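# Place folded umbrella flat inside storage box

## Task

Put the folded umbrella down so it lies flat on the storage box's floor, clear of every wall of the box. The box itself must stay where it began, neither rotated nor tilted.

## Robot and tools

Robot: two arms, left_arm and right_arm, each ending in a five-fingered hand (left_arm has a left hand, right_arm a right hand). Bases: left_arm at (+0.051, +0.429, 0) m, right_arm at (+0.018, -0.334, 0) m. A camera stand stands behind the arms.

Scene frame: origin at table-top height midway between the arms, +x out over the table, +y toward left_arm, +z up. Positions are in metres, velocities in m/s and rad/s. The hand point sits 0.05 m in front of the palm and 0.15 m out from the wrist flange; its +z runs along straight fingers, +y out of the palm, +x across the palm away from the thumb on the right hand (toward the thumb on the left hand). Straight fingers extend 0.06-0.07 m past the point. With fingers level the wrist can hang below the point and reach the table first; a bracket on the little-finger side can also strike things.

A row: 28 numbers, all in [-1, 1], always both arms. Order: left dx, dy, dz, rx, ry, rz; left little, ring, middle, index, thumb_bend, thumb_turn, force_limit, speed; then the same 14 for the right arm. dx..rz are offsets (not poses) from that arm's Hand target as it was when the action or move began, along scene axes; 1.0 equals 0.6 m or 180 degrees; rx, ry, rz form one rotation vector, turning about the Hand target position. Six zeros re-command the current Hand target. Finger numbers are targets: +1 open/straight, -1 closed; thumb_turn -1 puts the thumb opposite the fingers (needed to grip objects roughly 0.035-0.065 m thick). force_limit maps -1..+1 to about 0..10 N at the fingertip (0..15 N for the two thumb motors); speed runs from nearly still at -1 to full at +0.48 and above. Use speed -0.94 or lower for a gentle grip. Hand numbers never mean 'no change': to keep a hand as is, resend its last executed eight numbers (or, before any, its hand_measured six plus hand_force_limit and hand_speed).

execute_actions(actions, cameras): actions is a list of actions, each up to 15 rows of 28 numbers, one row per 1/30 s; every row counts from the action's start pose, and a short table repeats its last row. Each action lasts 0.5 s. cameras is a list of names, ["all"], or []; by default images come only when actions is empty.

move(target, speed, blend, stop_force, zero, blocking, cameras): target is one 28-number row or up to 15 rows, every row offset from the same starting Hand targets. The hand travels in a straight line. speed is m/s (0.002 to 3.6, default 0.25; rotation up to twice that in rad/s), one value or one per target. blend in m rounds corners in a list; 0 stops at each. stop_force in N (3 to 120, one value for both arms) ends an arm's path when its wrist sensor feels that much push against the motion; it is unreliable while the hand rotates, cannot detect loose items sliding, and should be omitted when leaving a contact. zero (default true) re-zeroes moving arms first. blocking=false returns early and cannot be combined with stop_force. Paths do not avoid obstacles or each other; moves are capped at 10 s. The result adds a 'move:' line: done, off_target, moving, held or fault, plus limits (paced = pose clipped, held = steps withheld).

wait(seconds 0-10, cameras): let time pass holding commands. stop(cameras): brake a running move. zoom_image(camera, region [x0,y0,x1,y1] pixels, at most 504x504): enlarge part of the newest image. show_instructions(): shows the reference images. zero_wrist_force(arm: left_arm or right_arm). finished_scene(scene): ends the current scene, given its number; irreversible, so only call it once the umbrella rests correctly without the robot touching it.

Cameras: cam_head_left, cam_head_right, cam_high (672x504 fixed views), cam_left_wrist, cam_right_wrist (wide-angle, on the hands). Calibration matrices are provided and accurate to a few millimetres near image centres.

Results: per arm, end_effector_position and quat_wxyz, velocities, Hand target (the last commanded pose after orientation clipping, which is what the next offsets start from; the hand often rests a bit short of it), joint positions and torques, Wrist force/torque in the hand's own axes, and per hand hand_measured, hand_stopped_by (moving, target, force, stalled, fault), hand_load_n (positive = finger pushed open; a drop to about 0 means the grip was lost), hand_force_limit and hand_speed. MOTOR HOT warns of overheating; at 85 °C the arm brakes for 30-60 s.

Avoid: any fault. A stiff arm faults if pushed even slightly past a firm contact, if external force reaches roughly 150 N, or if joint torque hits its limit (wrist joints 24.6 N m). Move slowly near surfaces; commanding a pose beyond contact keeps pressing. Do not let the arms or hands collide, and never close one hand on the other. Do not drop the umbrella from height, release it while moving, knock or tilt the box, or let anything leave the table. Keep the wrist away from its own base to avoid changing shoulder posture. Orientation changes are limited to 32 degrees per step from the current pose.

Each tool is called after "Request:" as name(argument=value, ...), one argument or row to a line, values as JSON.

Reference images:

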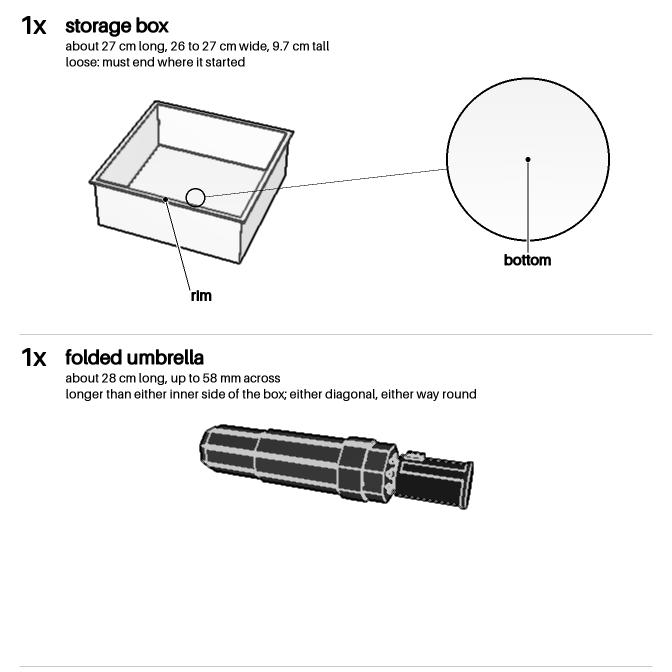

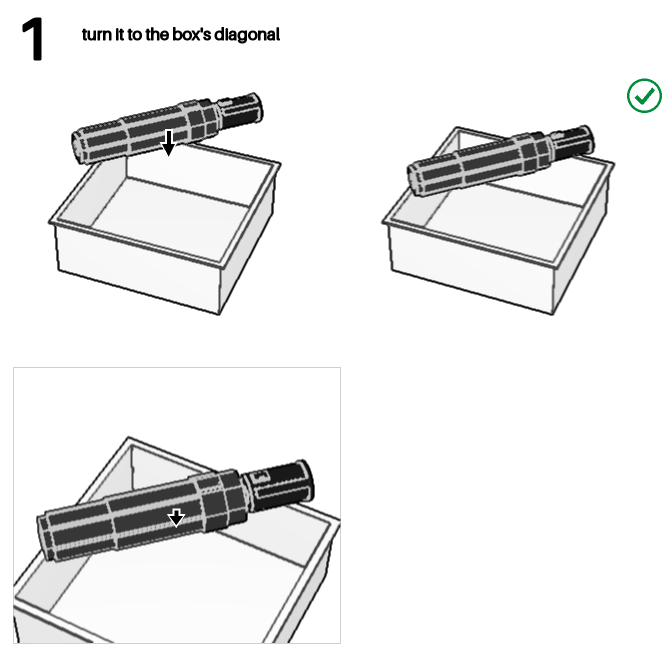

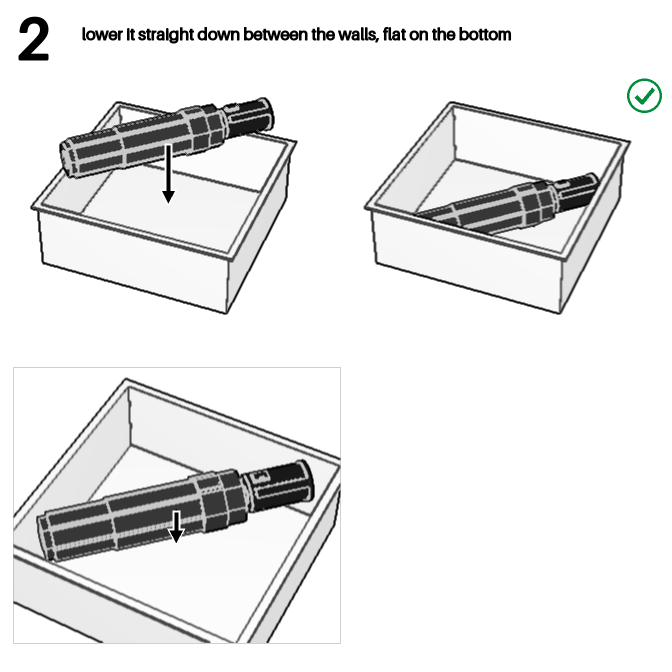

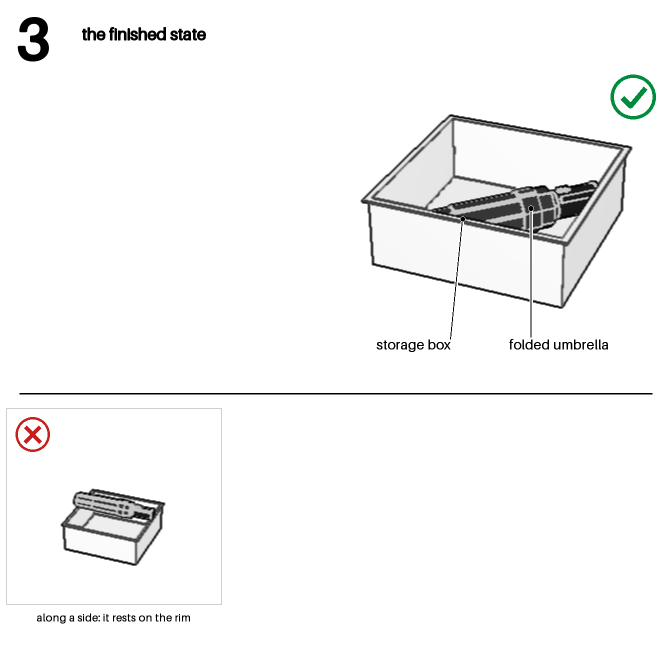

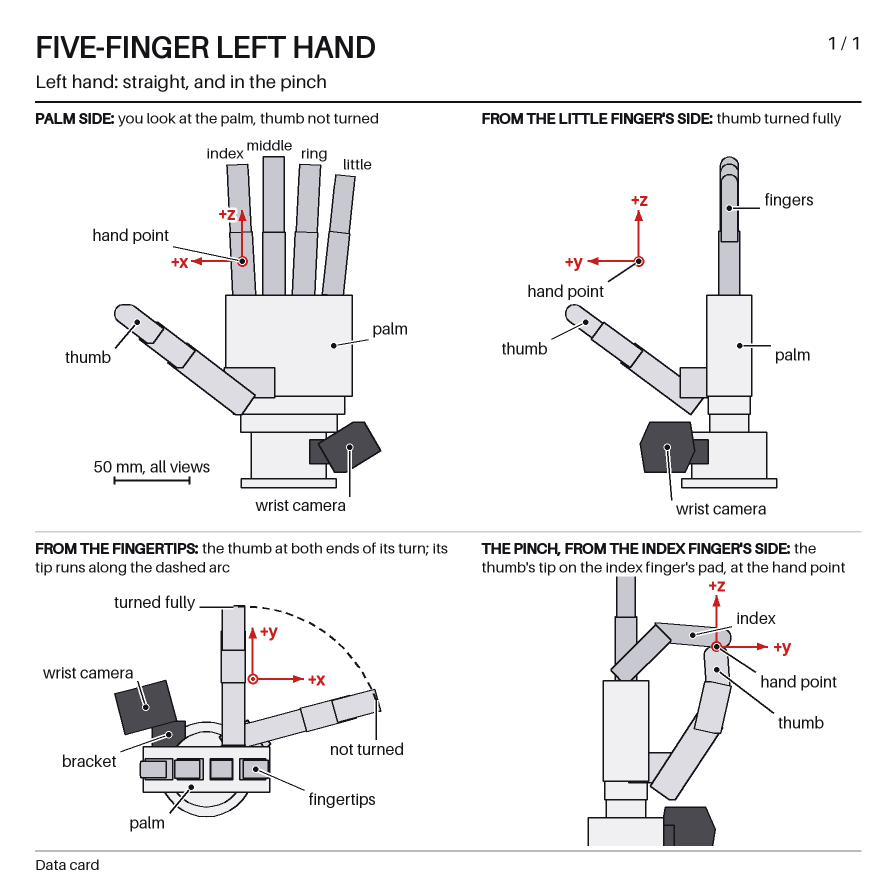

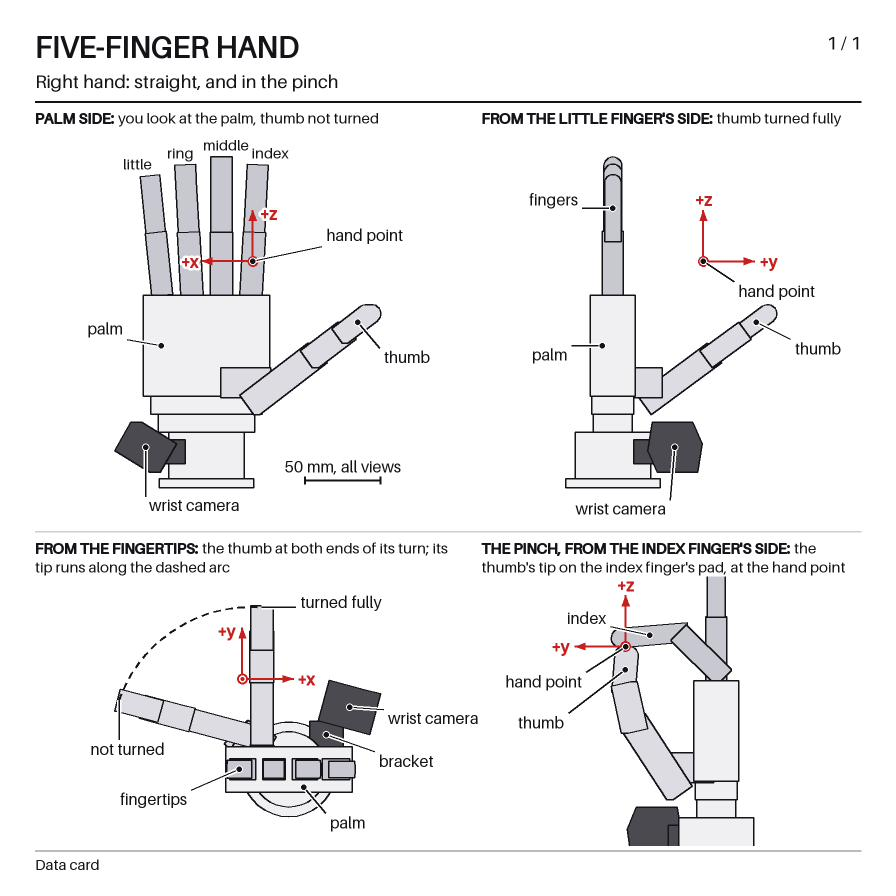

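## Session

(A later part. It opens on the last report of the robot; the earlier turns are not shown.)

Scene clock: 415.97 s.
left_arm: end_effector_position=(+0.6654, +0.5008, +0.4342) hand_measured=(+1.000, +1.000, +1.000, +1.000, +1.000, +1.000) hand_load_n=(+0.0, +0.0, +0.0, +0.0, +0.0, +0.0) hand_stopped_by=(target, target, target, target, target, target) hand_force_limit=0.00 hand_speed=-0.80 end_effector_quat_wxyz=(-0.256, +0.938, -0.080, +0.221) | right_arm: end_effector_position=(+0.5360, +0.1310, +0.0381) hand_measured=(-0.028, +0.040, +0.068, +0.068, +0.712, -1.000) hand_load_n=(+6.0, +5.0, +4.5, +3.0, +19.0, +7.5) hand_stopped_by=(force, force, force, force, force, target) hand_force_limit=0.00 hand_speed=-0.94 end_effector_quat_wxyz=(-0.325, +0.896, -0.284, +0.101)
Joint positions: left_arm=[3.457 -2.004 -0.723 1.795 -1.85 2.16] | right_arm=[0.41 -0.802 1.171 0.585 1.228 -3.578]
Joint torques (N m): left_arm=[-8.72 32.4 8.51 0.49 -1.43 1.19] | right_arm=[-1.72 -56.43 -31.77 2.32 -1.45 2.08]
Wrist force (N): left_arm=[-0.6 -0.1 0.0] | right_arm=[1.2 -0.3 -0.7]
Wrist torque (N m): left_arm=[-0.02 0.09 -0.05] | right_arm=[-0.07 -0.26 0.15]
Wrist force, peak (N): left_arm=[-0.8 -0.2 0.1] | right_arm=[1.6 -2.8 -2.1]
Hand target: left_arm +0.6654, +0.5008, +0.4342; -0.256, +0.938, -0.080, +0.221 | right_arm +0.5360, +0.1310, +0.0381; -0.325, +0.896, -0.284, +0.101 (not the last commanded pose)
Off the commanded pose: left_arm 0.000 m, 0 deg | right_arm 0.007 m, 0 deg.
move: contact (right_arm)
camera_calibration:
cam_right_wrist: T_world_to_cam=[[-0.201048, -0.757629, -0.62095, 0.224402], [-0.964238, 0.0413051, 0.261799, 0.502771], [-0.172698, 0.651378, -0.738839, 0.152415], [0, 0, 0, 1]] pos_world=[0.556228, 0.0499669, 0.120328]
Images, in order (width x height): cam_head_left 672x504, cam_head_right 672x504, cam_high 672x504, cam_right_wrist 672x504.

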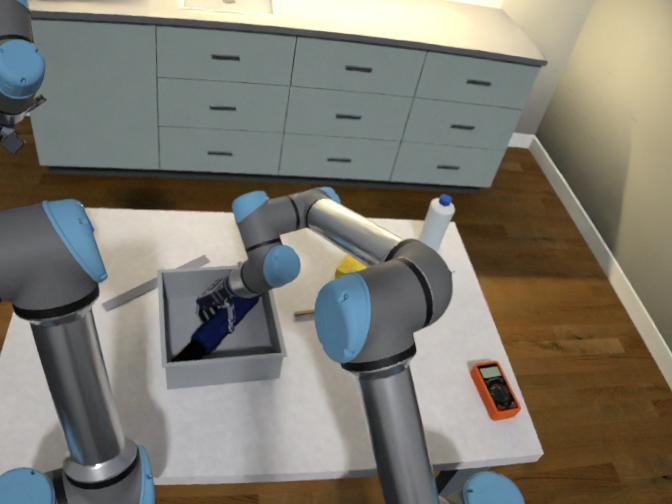

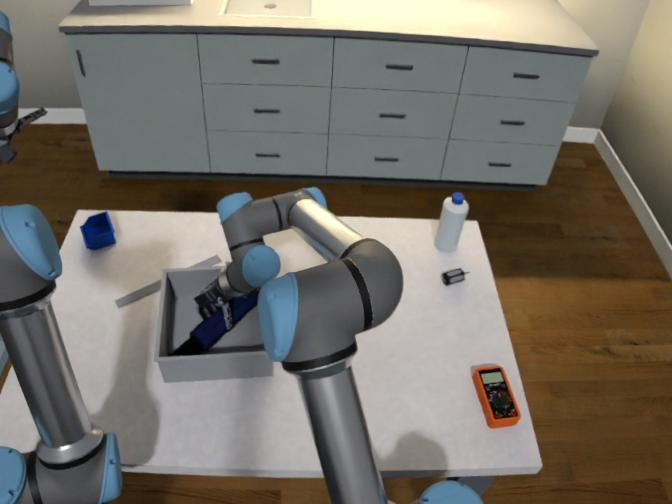

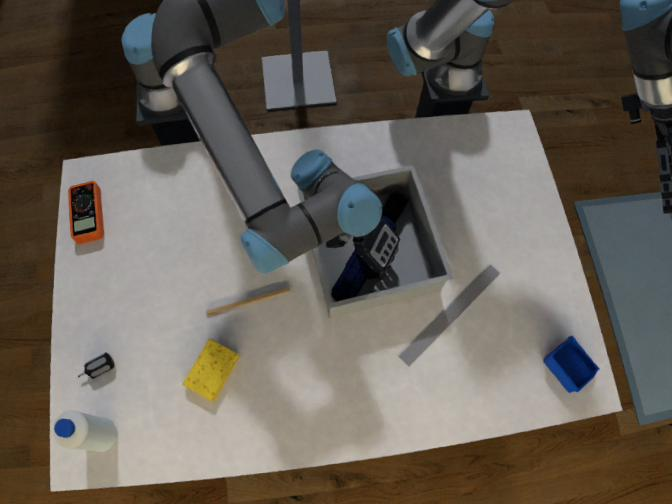

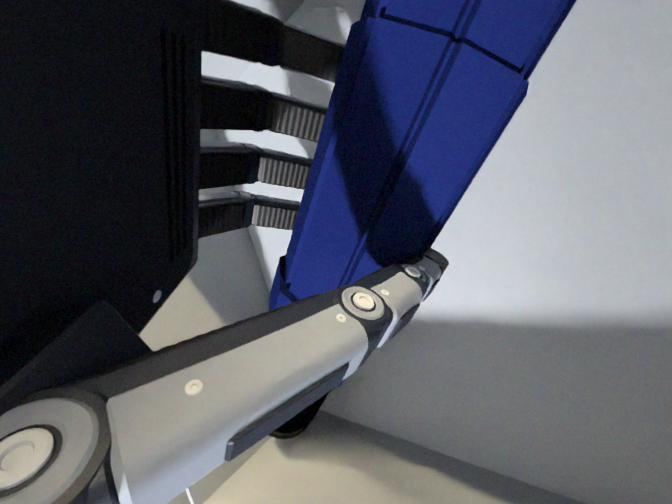

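Request:
zoom_image(
  camera="cam_high",
  region=[280, 120, 480, 320],
)

Request:
zoom_image(
  camera="cam_head_left",
  region=[130, 220, 310, 400],
)

Scaled by 2.520 from the camera's 672x504 image, which has a finer 960x720 frame.

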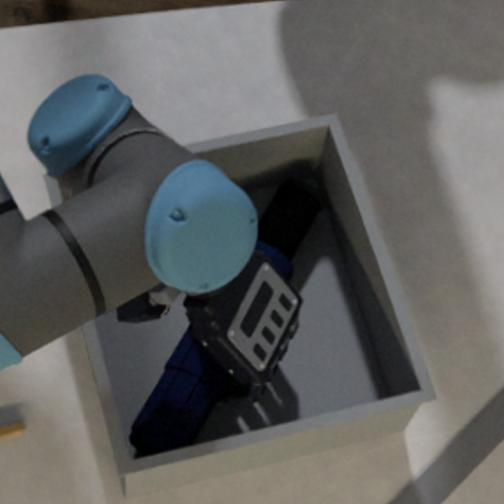

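Scaled by 2.800 from the camera's 672x504 image, which has a finer 960x720 frame.

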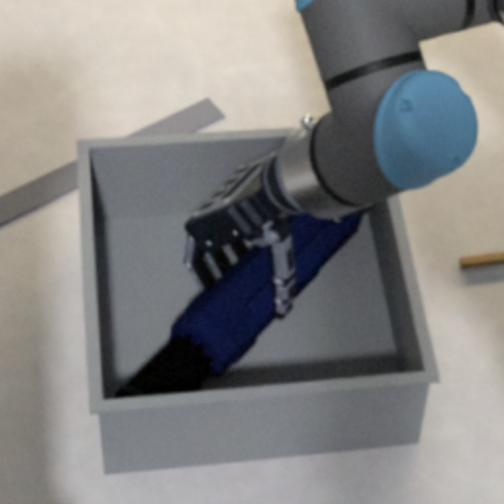

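Request:
move(
  target=[0,0,0,0,0,0,1,1,1,1,1,1,0,-0.8, 0,0,0,0,0,0,0.4,0.4,0.4,0.4,0.95,-1,0,-0.85],
  cameras=["cam_head_left","cam_high","cam_right_wrist"],
)

Request:
zoom_image(
  camera="cam_high",
  region=[280, 120, 480, 320],
)

Scene clock: 429.30 s.
left_arm: end_effector_position=(+0.6654, +0.5008, +0.4342) hand_measured=(+1.000, +1.000, +1.000, +1.000, +1.000, +1.000) hand_load_n=(+0.0, +0.0, +0.0, +0.0, +0.0, +0.0) hand_stopped_by=(target, target, target, target, target, target) hand_force_limit=0.00 hand_speed=-0.80 end_effector_quat_wxyz=(-0.256, +0.938, -0.080, +0.221) | right_arm: end_effector_position=(+0.5360, +0.1310, +0.0381) hand_measured=(+0.400, +0.400, +0.400, +0.400, +0.950, -1.000) hand_load_n=(+0.0, +0.0, +0.0, +0.0, +0.0, +0.0) hand_stopped_by=(target, target, target, target, target, target) hand_force_limit=0.00 hand_speed=-0.85 end_effector_quat_wxyz=(-0.325, +0.896, -0.284, +0.101)
Joint positions: left_arm=[3.457 -2.004 -0.723 1.795 -1.85 2.16] | right_arm=[0.41 -0.802 1.171 0.585 1.228 -3.578]
Joint torques (N m): left_arm=[-9.03 33.98 7.2 0.55 -1.23 1.17] | right_arm=[-2.01 -54.34 -28.44 1.04 -1.59 1.83]
Wrist force (N): left_arm=[-0.4 -0.2 0.3] | right_arm=[0.4 -0.6 0.0]
Wrist torque (N m): left_arm=[-0.06 0.07 -0.03] | right_arm=[-0.15 -0.13 0.04]
Wrist force, peak (N): left_arm=[-0.9 -0.1 0.0] | right_arm=[0.3 -0.3 -2.2]
Hand target: left_arm +0.6654, +0.5008, +0.4342; -0.256, +0.938, -0.080, +0.221 | right_arm +0.5360, +0.1310, +0.0381; -0.325, +0.896, -0.284, +0.101
Off the commanded pose: left_arm 0.000 m, 0 deg | right_arm 0.000 m, 0 deg.
move: done
camera_calibration:
cam_right_wrist: T_world_to_cam=[[-0.200988, -0.757631, -0.620966, 0.224434], [-0.964251, 0.0412581, 0.261761, 0.502759], [-0.172698, 0.651377, -0.738839, 0.152489], [0, 0, 0, 1]] pos_world=[0.556228, 0.0499672, 0.120428]
Images, in order (width x height): cam_head_left 672x504, cam_high 672x504, cam_right_wrist 672x504.

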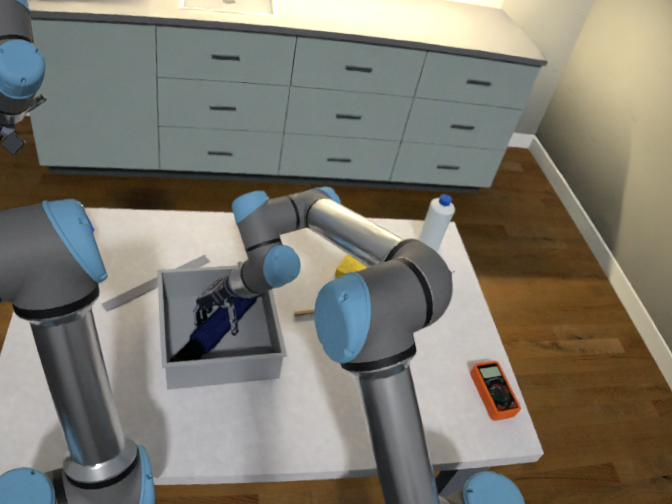

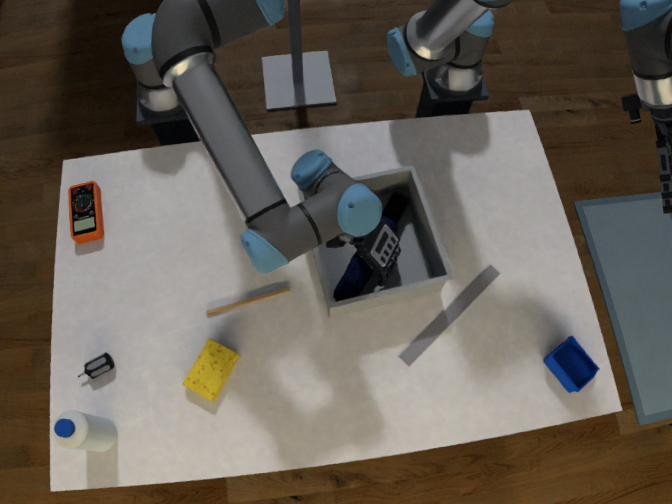

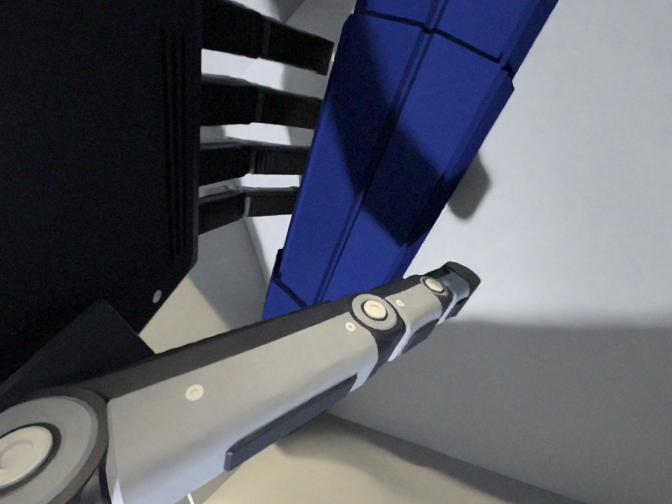

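Scaled by 2.520 from the camera's 672x504 image, which has a finer 960x720 frame.

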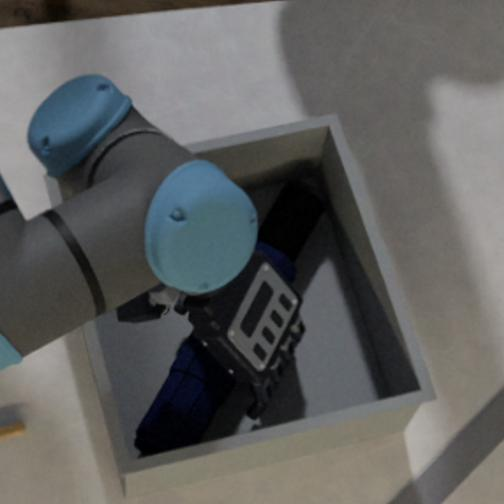

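Request:
move(
  target=[0,0,0,0,0,0,1,1,1,1,1,1,0,-0.8, 0,0,0,0,0,0,1,1,1,1,1,-1,0,-0.7],
  cameras=[],
)

Request:
move(
  target=[
    [0,0,0,0,0,0,1,1,1,1,1,1,0,-0.8, 0,0,0.25,0,0,0,1,1,1,1,1,-1,0,-0.7],
    [0,0,0,0,0,0,1,1,1,1,1,1,0,-0.8, -0.05,-0.25,0.38,0,0,0,1,1,1,1,1,-1,0,-0.7],
  ],
  speed=[0.08,0.2],
  blend=[0.02,0],
  cameras=["cam_head_left","cam_head_right","cam_high"],
)

Request:
zoom_image(
  camera="cam_high",
  region=[280, 120, 480, 320],
)

Request:
zoom_image(
  camera="cam_head_left",
  region=[130, 220, 310, 400],
)

Scene clock: 438.67 s.
left_arm: end_effector_position=(+0.6654, +0.5008, +0.4342) hand_measured=(+1.000, +1.000, +1.000, +1.000, +1.000, +1.000) hand_load_n=(+0.0, +0.0, +0.0, +0.0, +0.0, +0.0) hand_stopped_by=(target, target, target, target, target, target) hand_force_limit=0.00 hand_speed=-0.80 end_effector_quat_wxyz=(-0.256, +0.938, -0.080, +0.221) | right_arm: end_effector_position=(+0.5360, +0.1310, +0.0381) hand_measured=(+1.000, +1.000, +1.000, +1.000, +1.000, -1.000) hand_load_n=(+0.5, +0.0, +0.0, +0.0, +0.0, +0.0) hand_stopped_by=(target, target, target, target, target, target) hand_force_limit=0.00 hand_speed=-0.70 end_effector_quat_wxyz=(-0.325, +0.896, -0.284, +0.101)
Joint positions: left_arm=[3.457 -2.004 -0.723 1.795 -1.85 2.16] | right_arm=[0.41 -0.802 1.171 0.585 1.228 -3.578]
Joint torques (N m): left_arm=[-8.43 36.46 9.21 0.39 -1.07 1.22] | right_arm=[-2.35 -47.58 -20.54 0.21 -1.64 1.46]
Wrist force (N): left_arm=[-0.4 -0.2 0.3] | right_arm=[0.2 -0.2 -0.1]
Wrist torque (N m): left_arm=[-0.05 0.08 -0.03] | right_arm=[-0.10 -0.11 0.04]
Wrist force, peak (N): left_arm=[-0.8 -0.1 0.2] | right_arm=[0.6 -0.4 -0.4]
Hand target: left_arm +0.6654, +0.5008, +0.4342; -0.256, +0.938, -0.080, +0.221 | right_arm +0.5360, +0.1310, +0.0381; -0.325, +0.896, -0.284, +0.101
Off the commanded pose: left_arm 0.000 m, 0 deg | right_arm 0.000 m, 0 deg.
move: done
No camera images: "cameras" was empty.

Scene clock: 441.87 s.
left_arm: end_effector_position=(+0.6654, +0.5008, +0.4342) hand_measured=(+1.000, +1.000, +1.000, +1.000, +1.000, +1.000) hand_load_n=(+0.0, +0.0, +0.0, +0.0, +0.0, +0.0) hand_stopped_by=(target, target, target, target, target, target) hand_force_limit=0.00 hand_speed=-0.80 end_effector_quat_wxyz=(-0.256, +0.938, -0.080, +0.221) | right_arm: end_effector_position=(+0.5059, -0.0189, +0.2661) hand_measured=(+1.000, +1.000, +1.000, +1.000, +1.000, -1.000) hand_load_n=(+0.0, +0.0, +0.0, +0.0, +0.0, +0.0) hand_stopped_by=(target, target, target, target, target, target) hand_force_limit=0.00 hand_speed=-0.70 end_effector_quat_wxyz=(-0.325, +0.896, -0.284, +0.101)
Joint positions: left_arm=[3.457 -2.004 -0.723 1.795 -1.85 2.16] | right_arm=[0.152 -1.163 1.179 1.034 1.088 -3.815]
Joint torques (N m): left_arm=[-7.71 37.05 9.04 0.41 -1.13 1.24] | right_arm=[-4.2 -30.76 -33.15 1.25 0.36 0.99]
Wrist force (N): left_arm=[-0.6 -0.2 -0.2] | right_arm=[0.1 -0.8 0.0]
Wrist torque (N m): left_arm=[-0.02 0.08 -0.04] | right_arm=[-0.18 -0.10 0.00]
Wrist force, peak (N): left_arm=[-0.7 0.0 0.5] | right_arm=[-0.2 -1.0 0.9]
Hand target: left_arm +0.6654, +0.5008, +0.4342; -0.256, +0.938, -0.080, +0.221 | right_arm +0.5060, -0.0190, +0.2661; -0.325, +0.896, -0.284, +0.101
Off the commanded pose: left_arm 0.000 m, 0 deg | right_arm 0.000 m, 0 deg.
move: done
Images, in order (width x height): cam_head_left 672x504, cam_head_right 672x504, cam_high 672x504.

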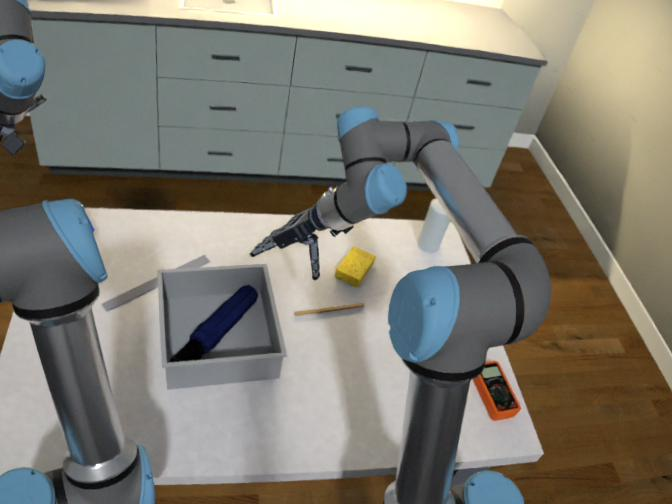

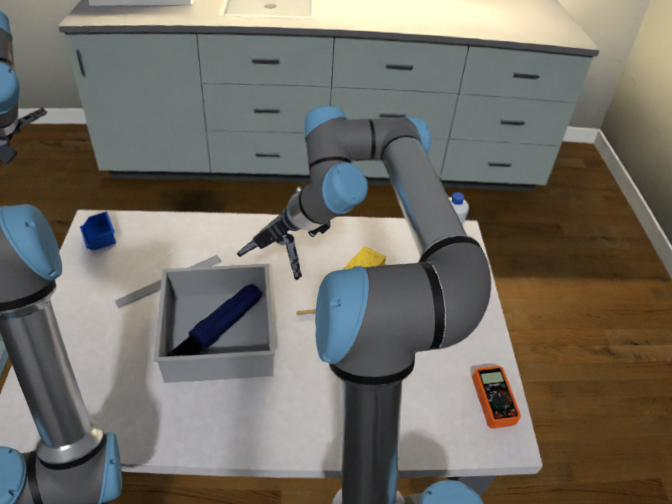

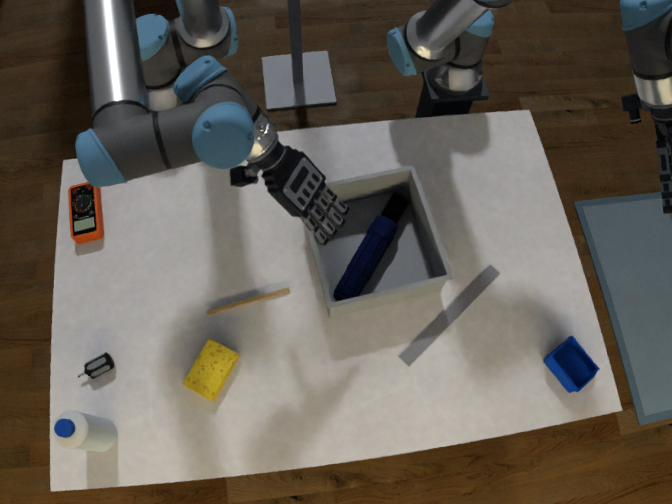

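Scaled by 2.520 from the camera's 672x504 image, which has a finer 960x720 frame.

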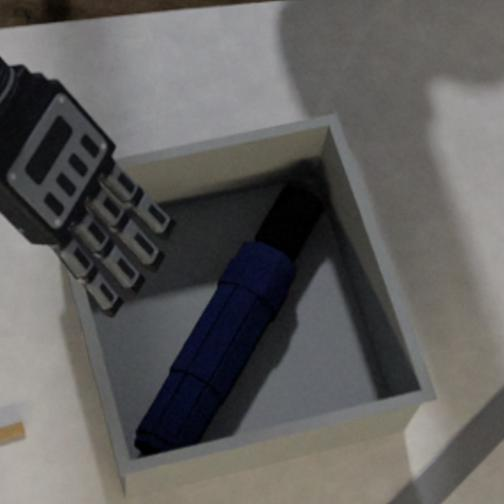

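Scaled by 2.800 from the camera's 672x504 image, which has a finer 960x720 frame.

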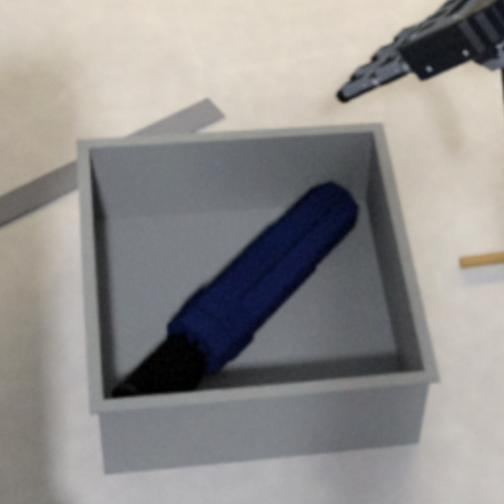

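Request:
finished_scene(
  scene=1,
)

The scene is finished: the task was done.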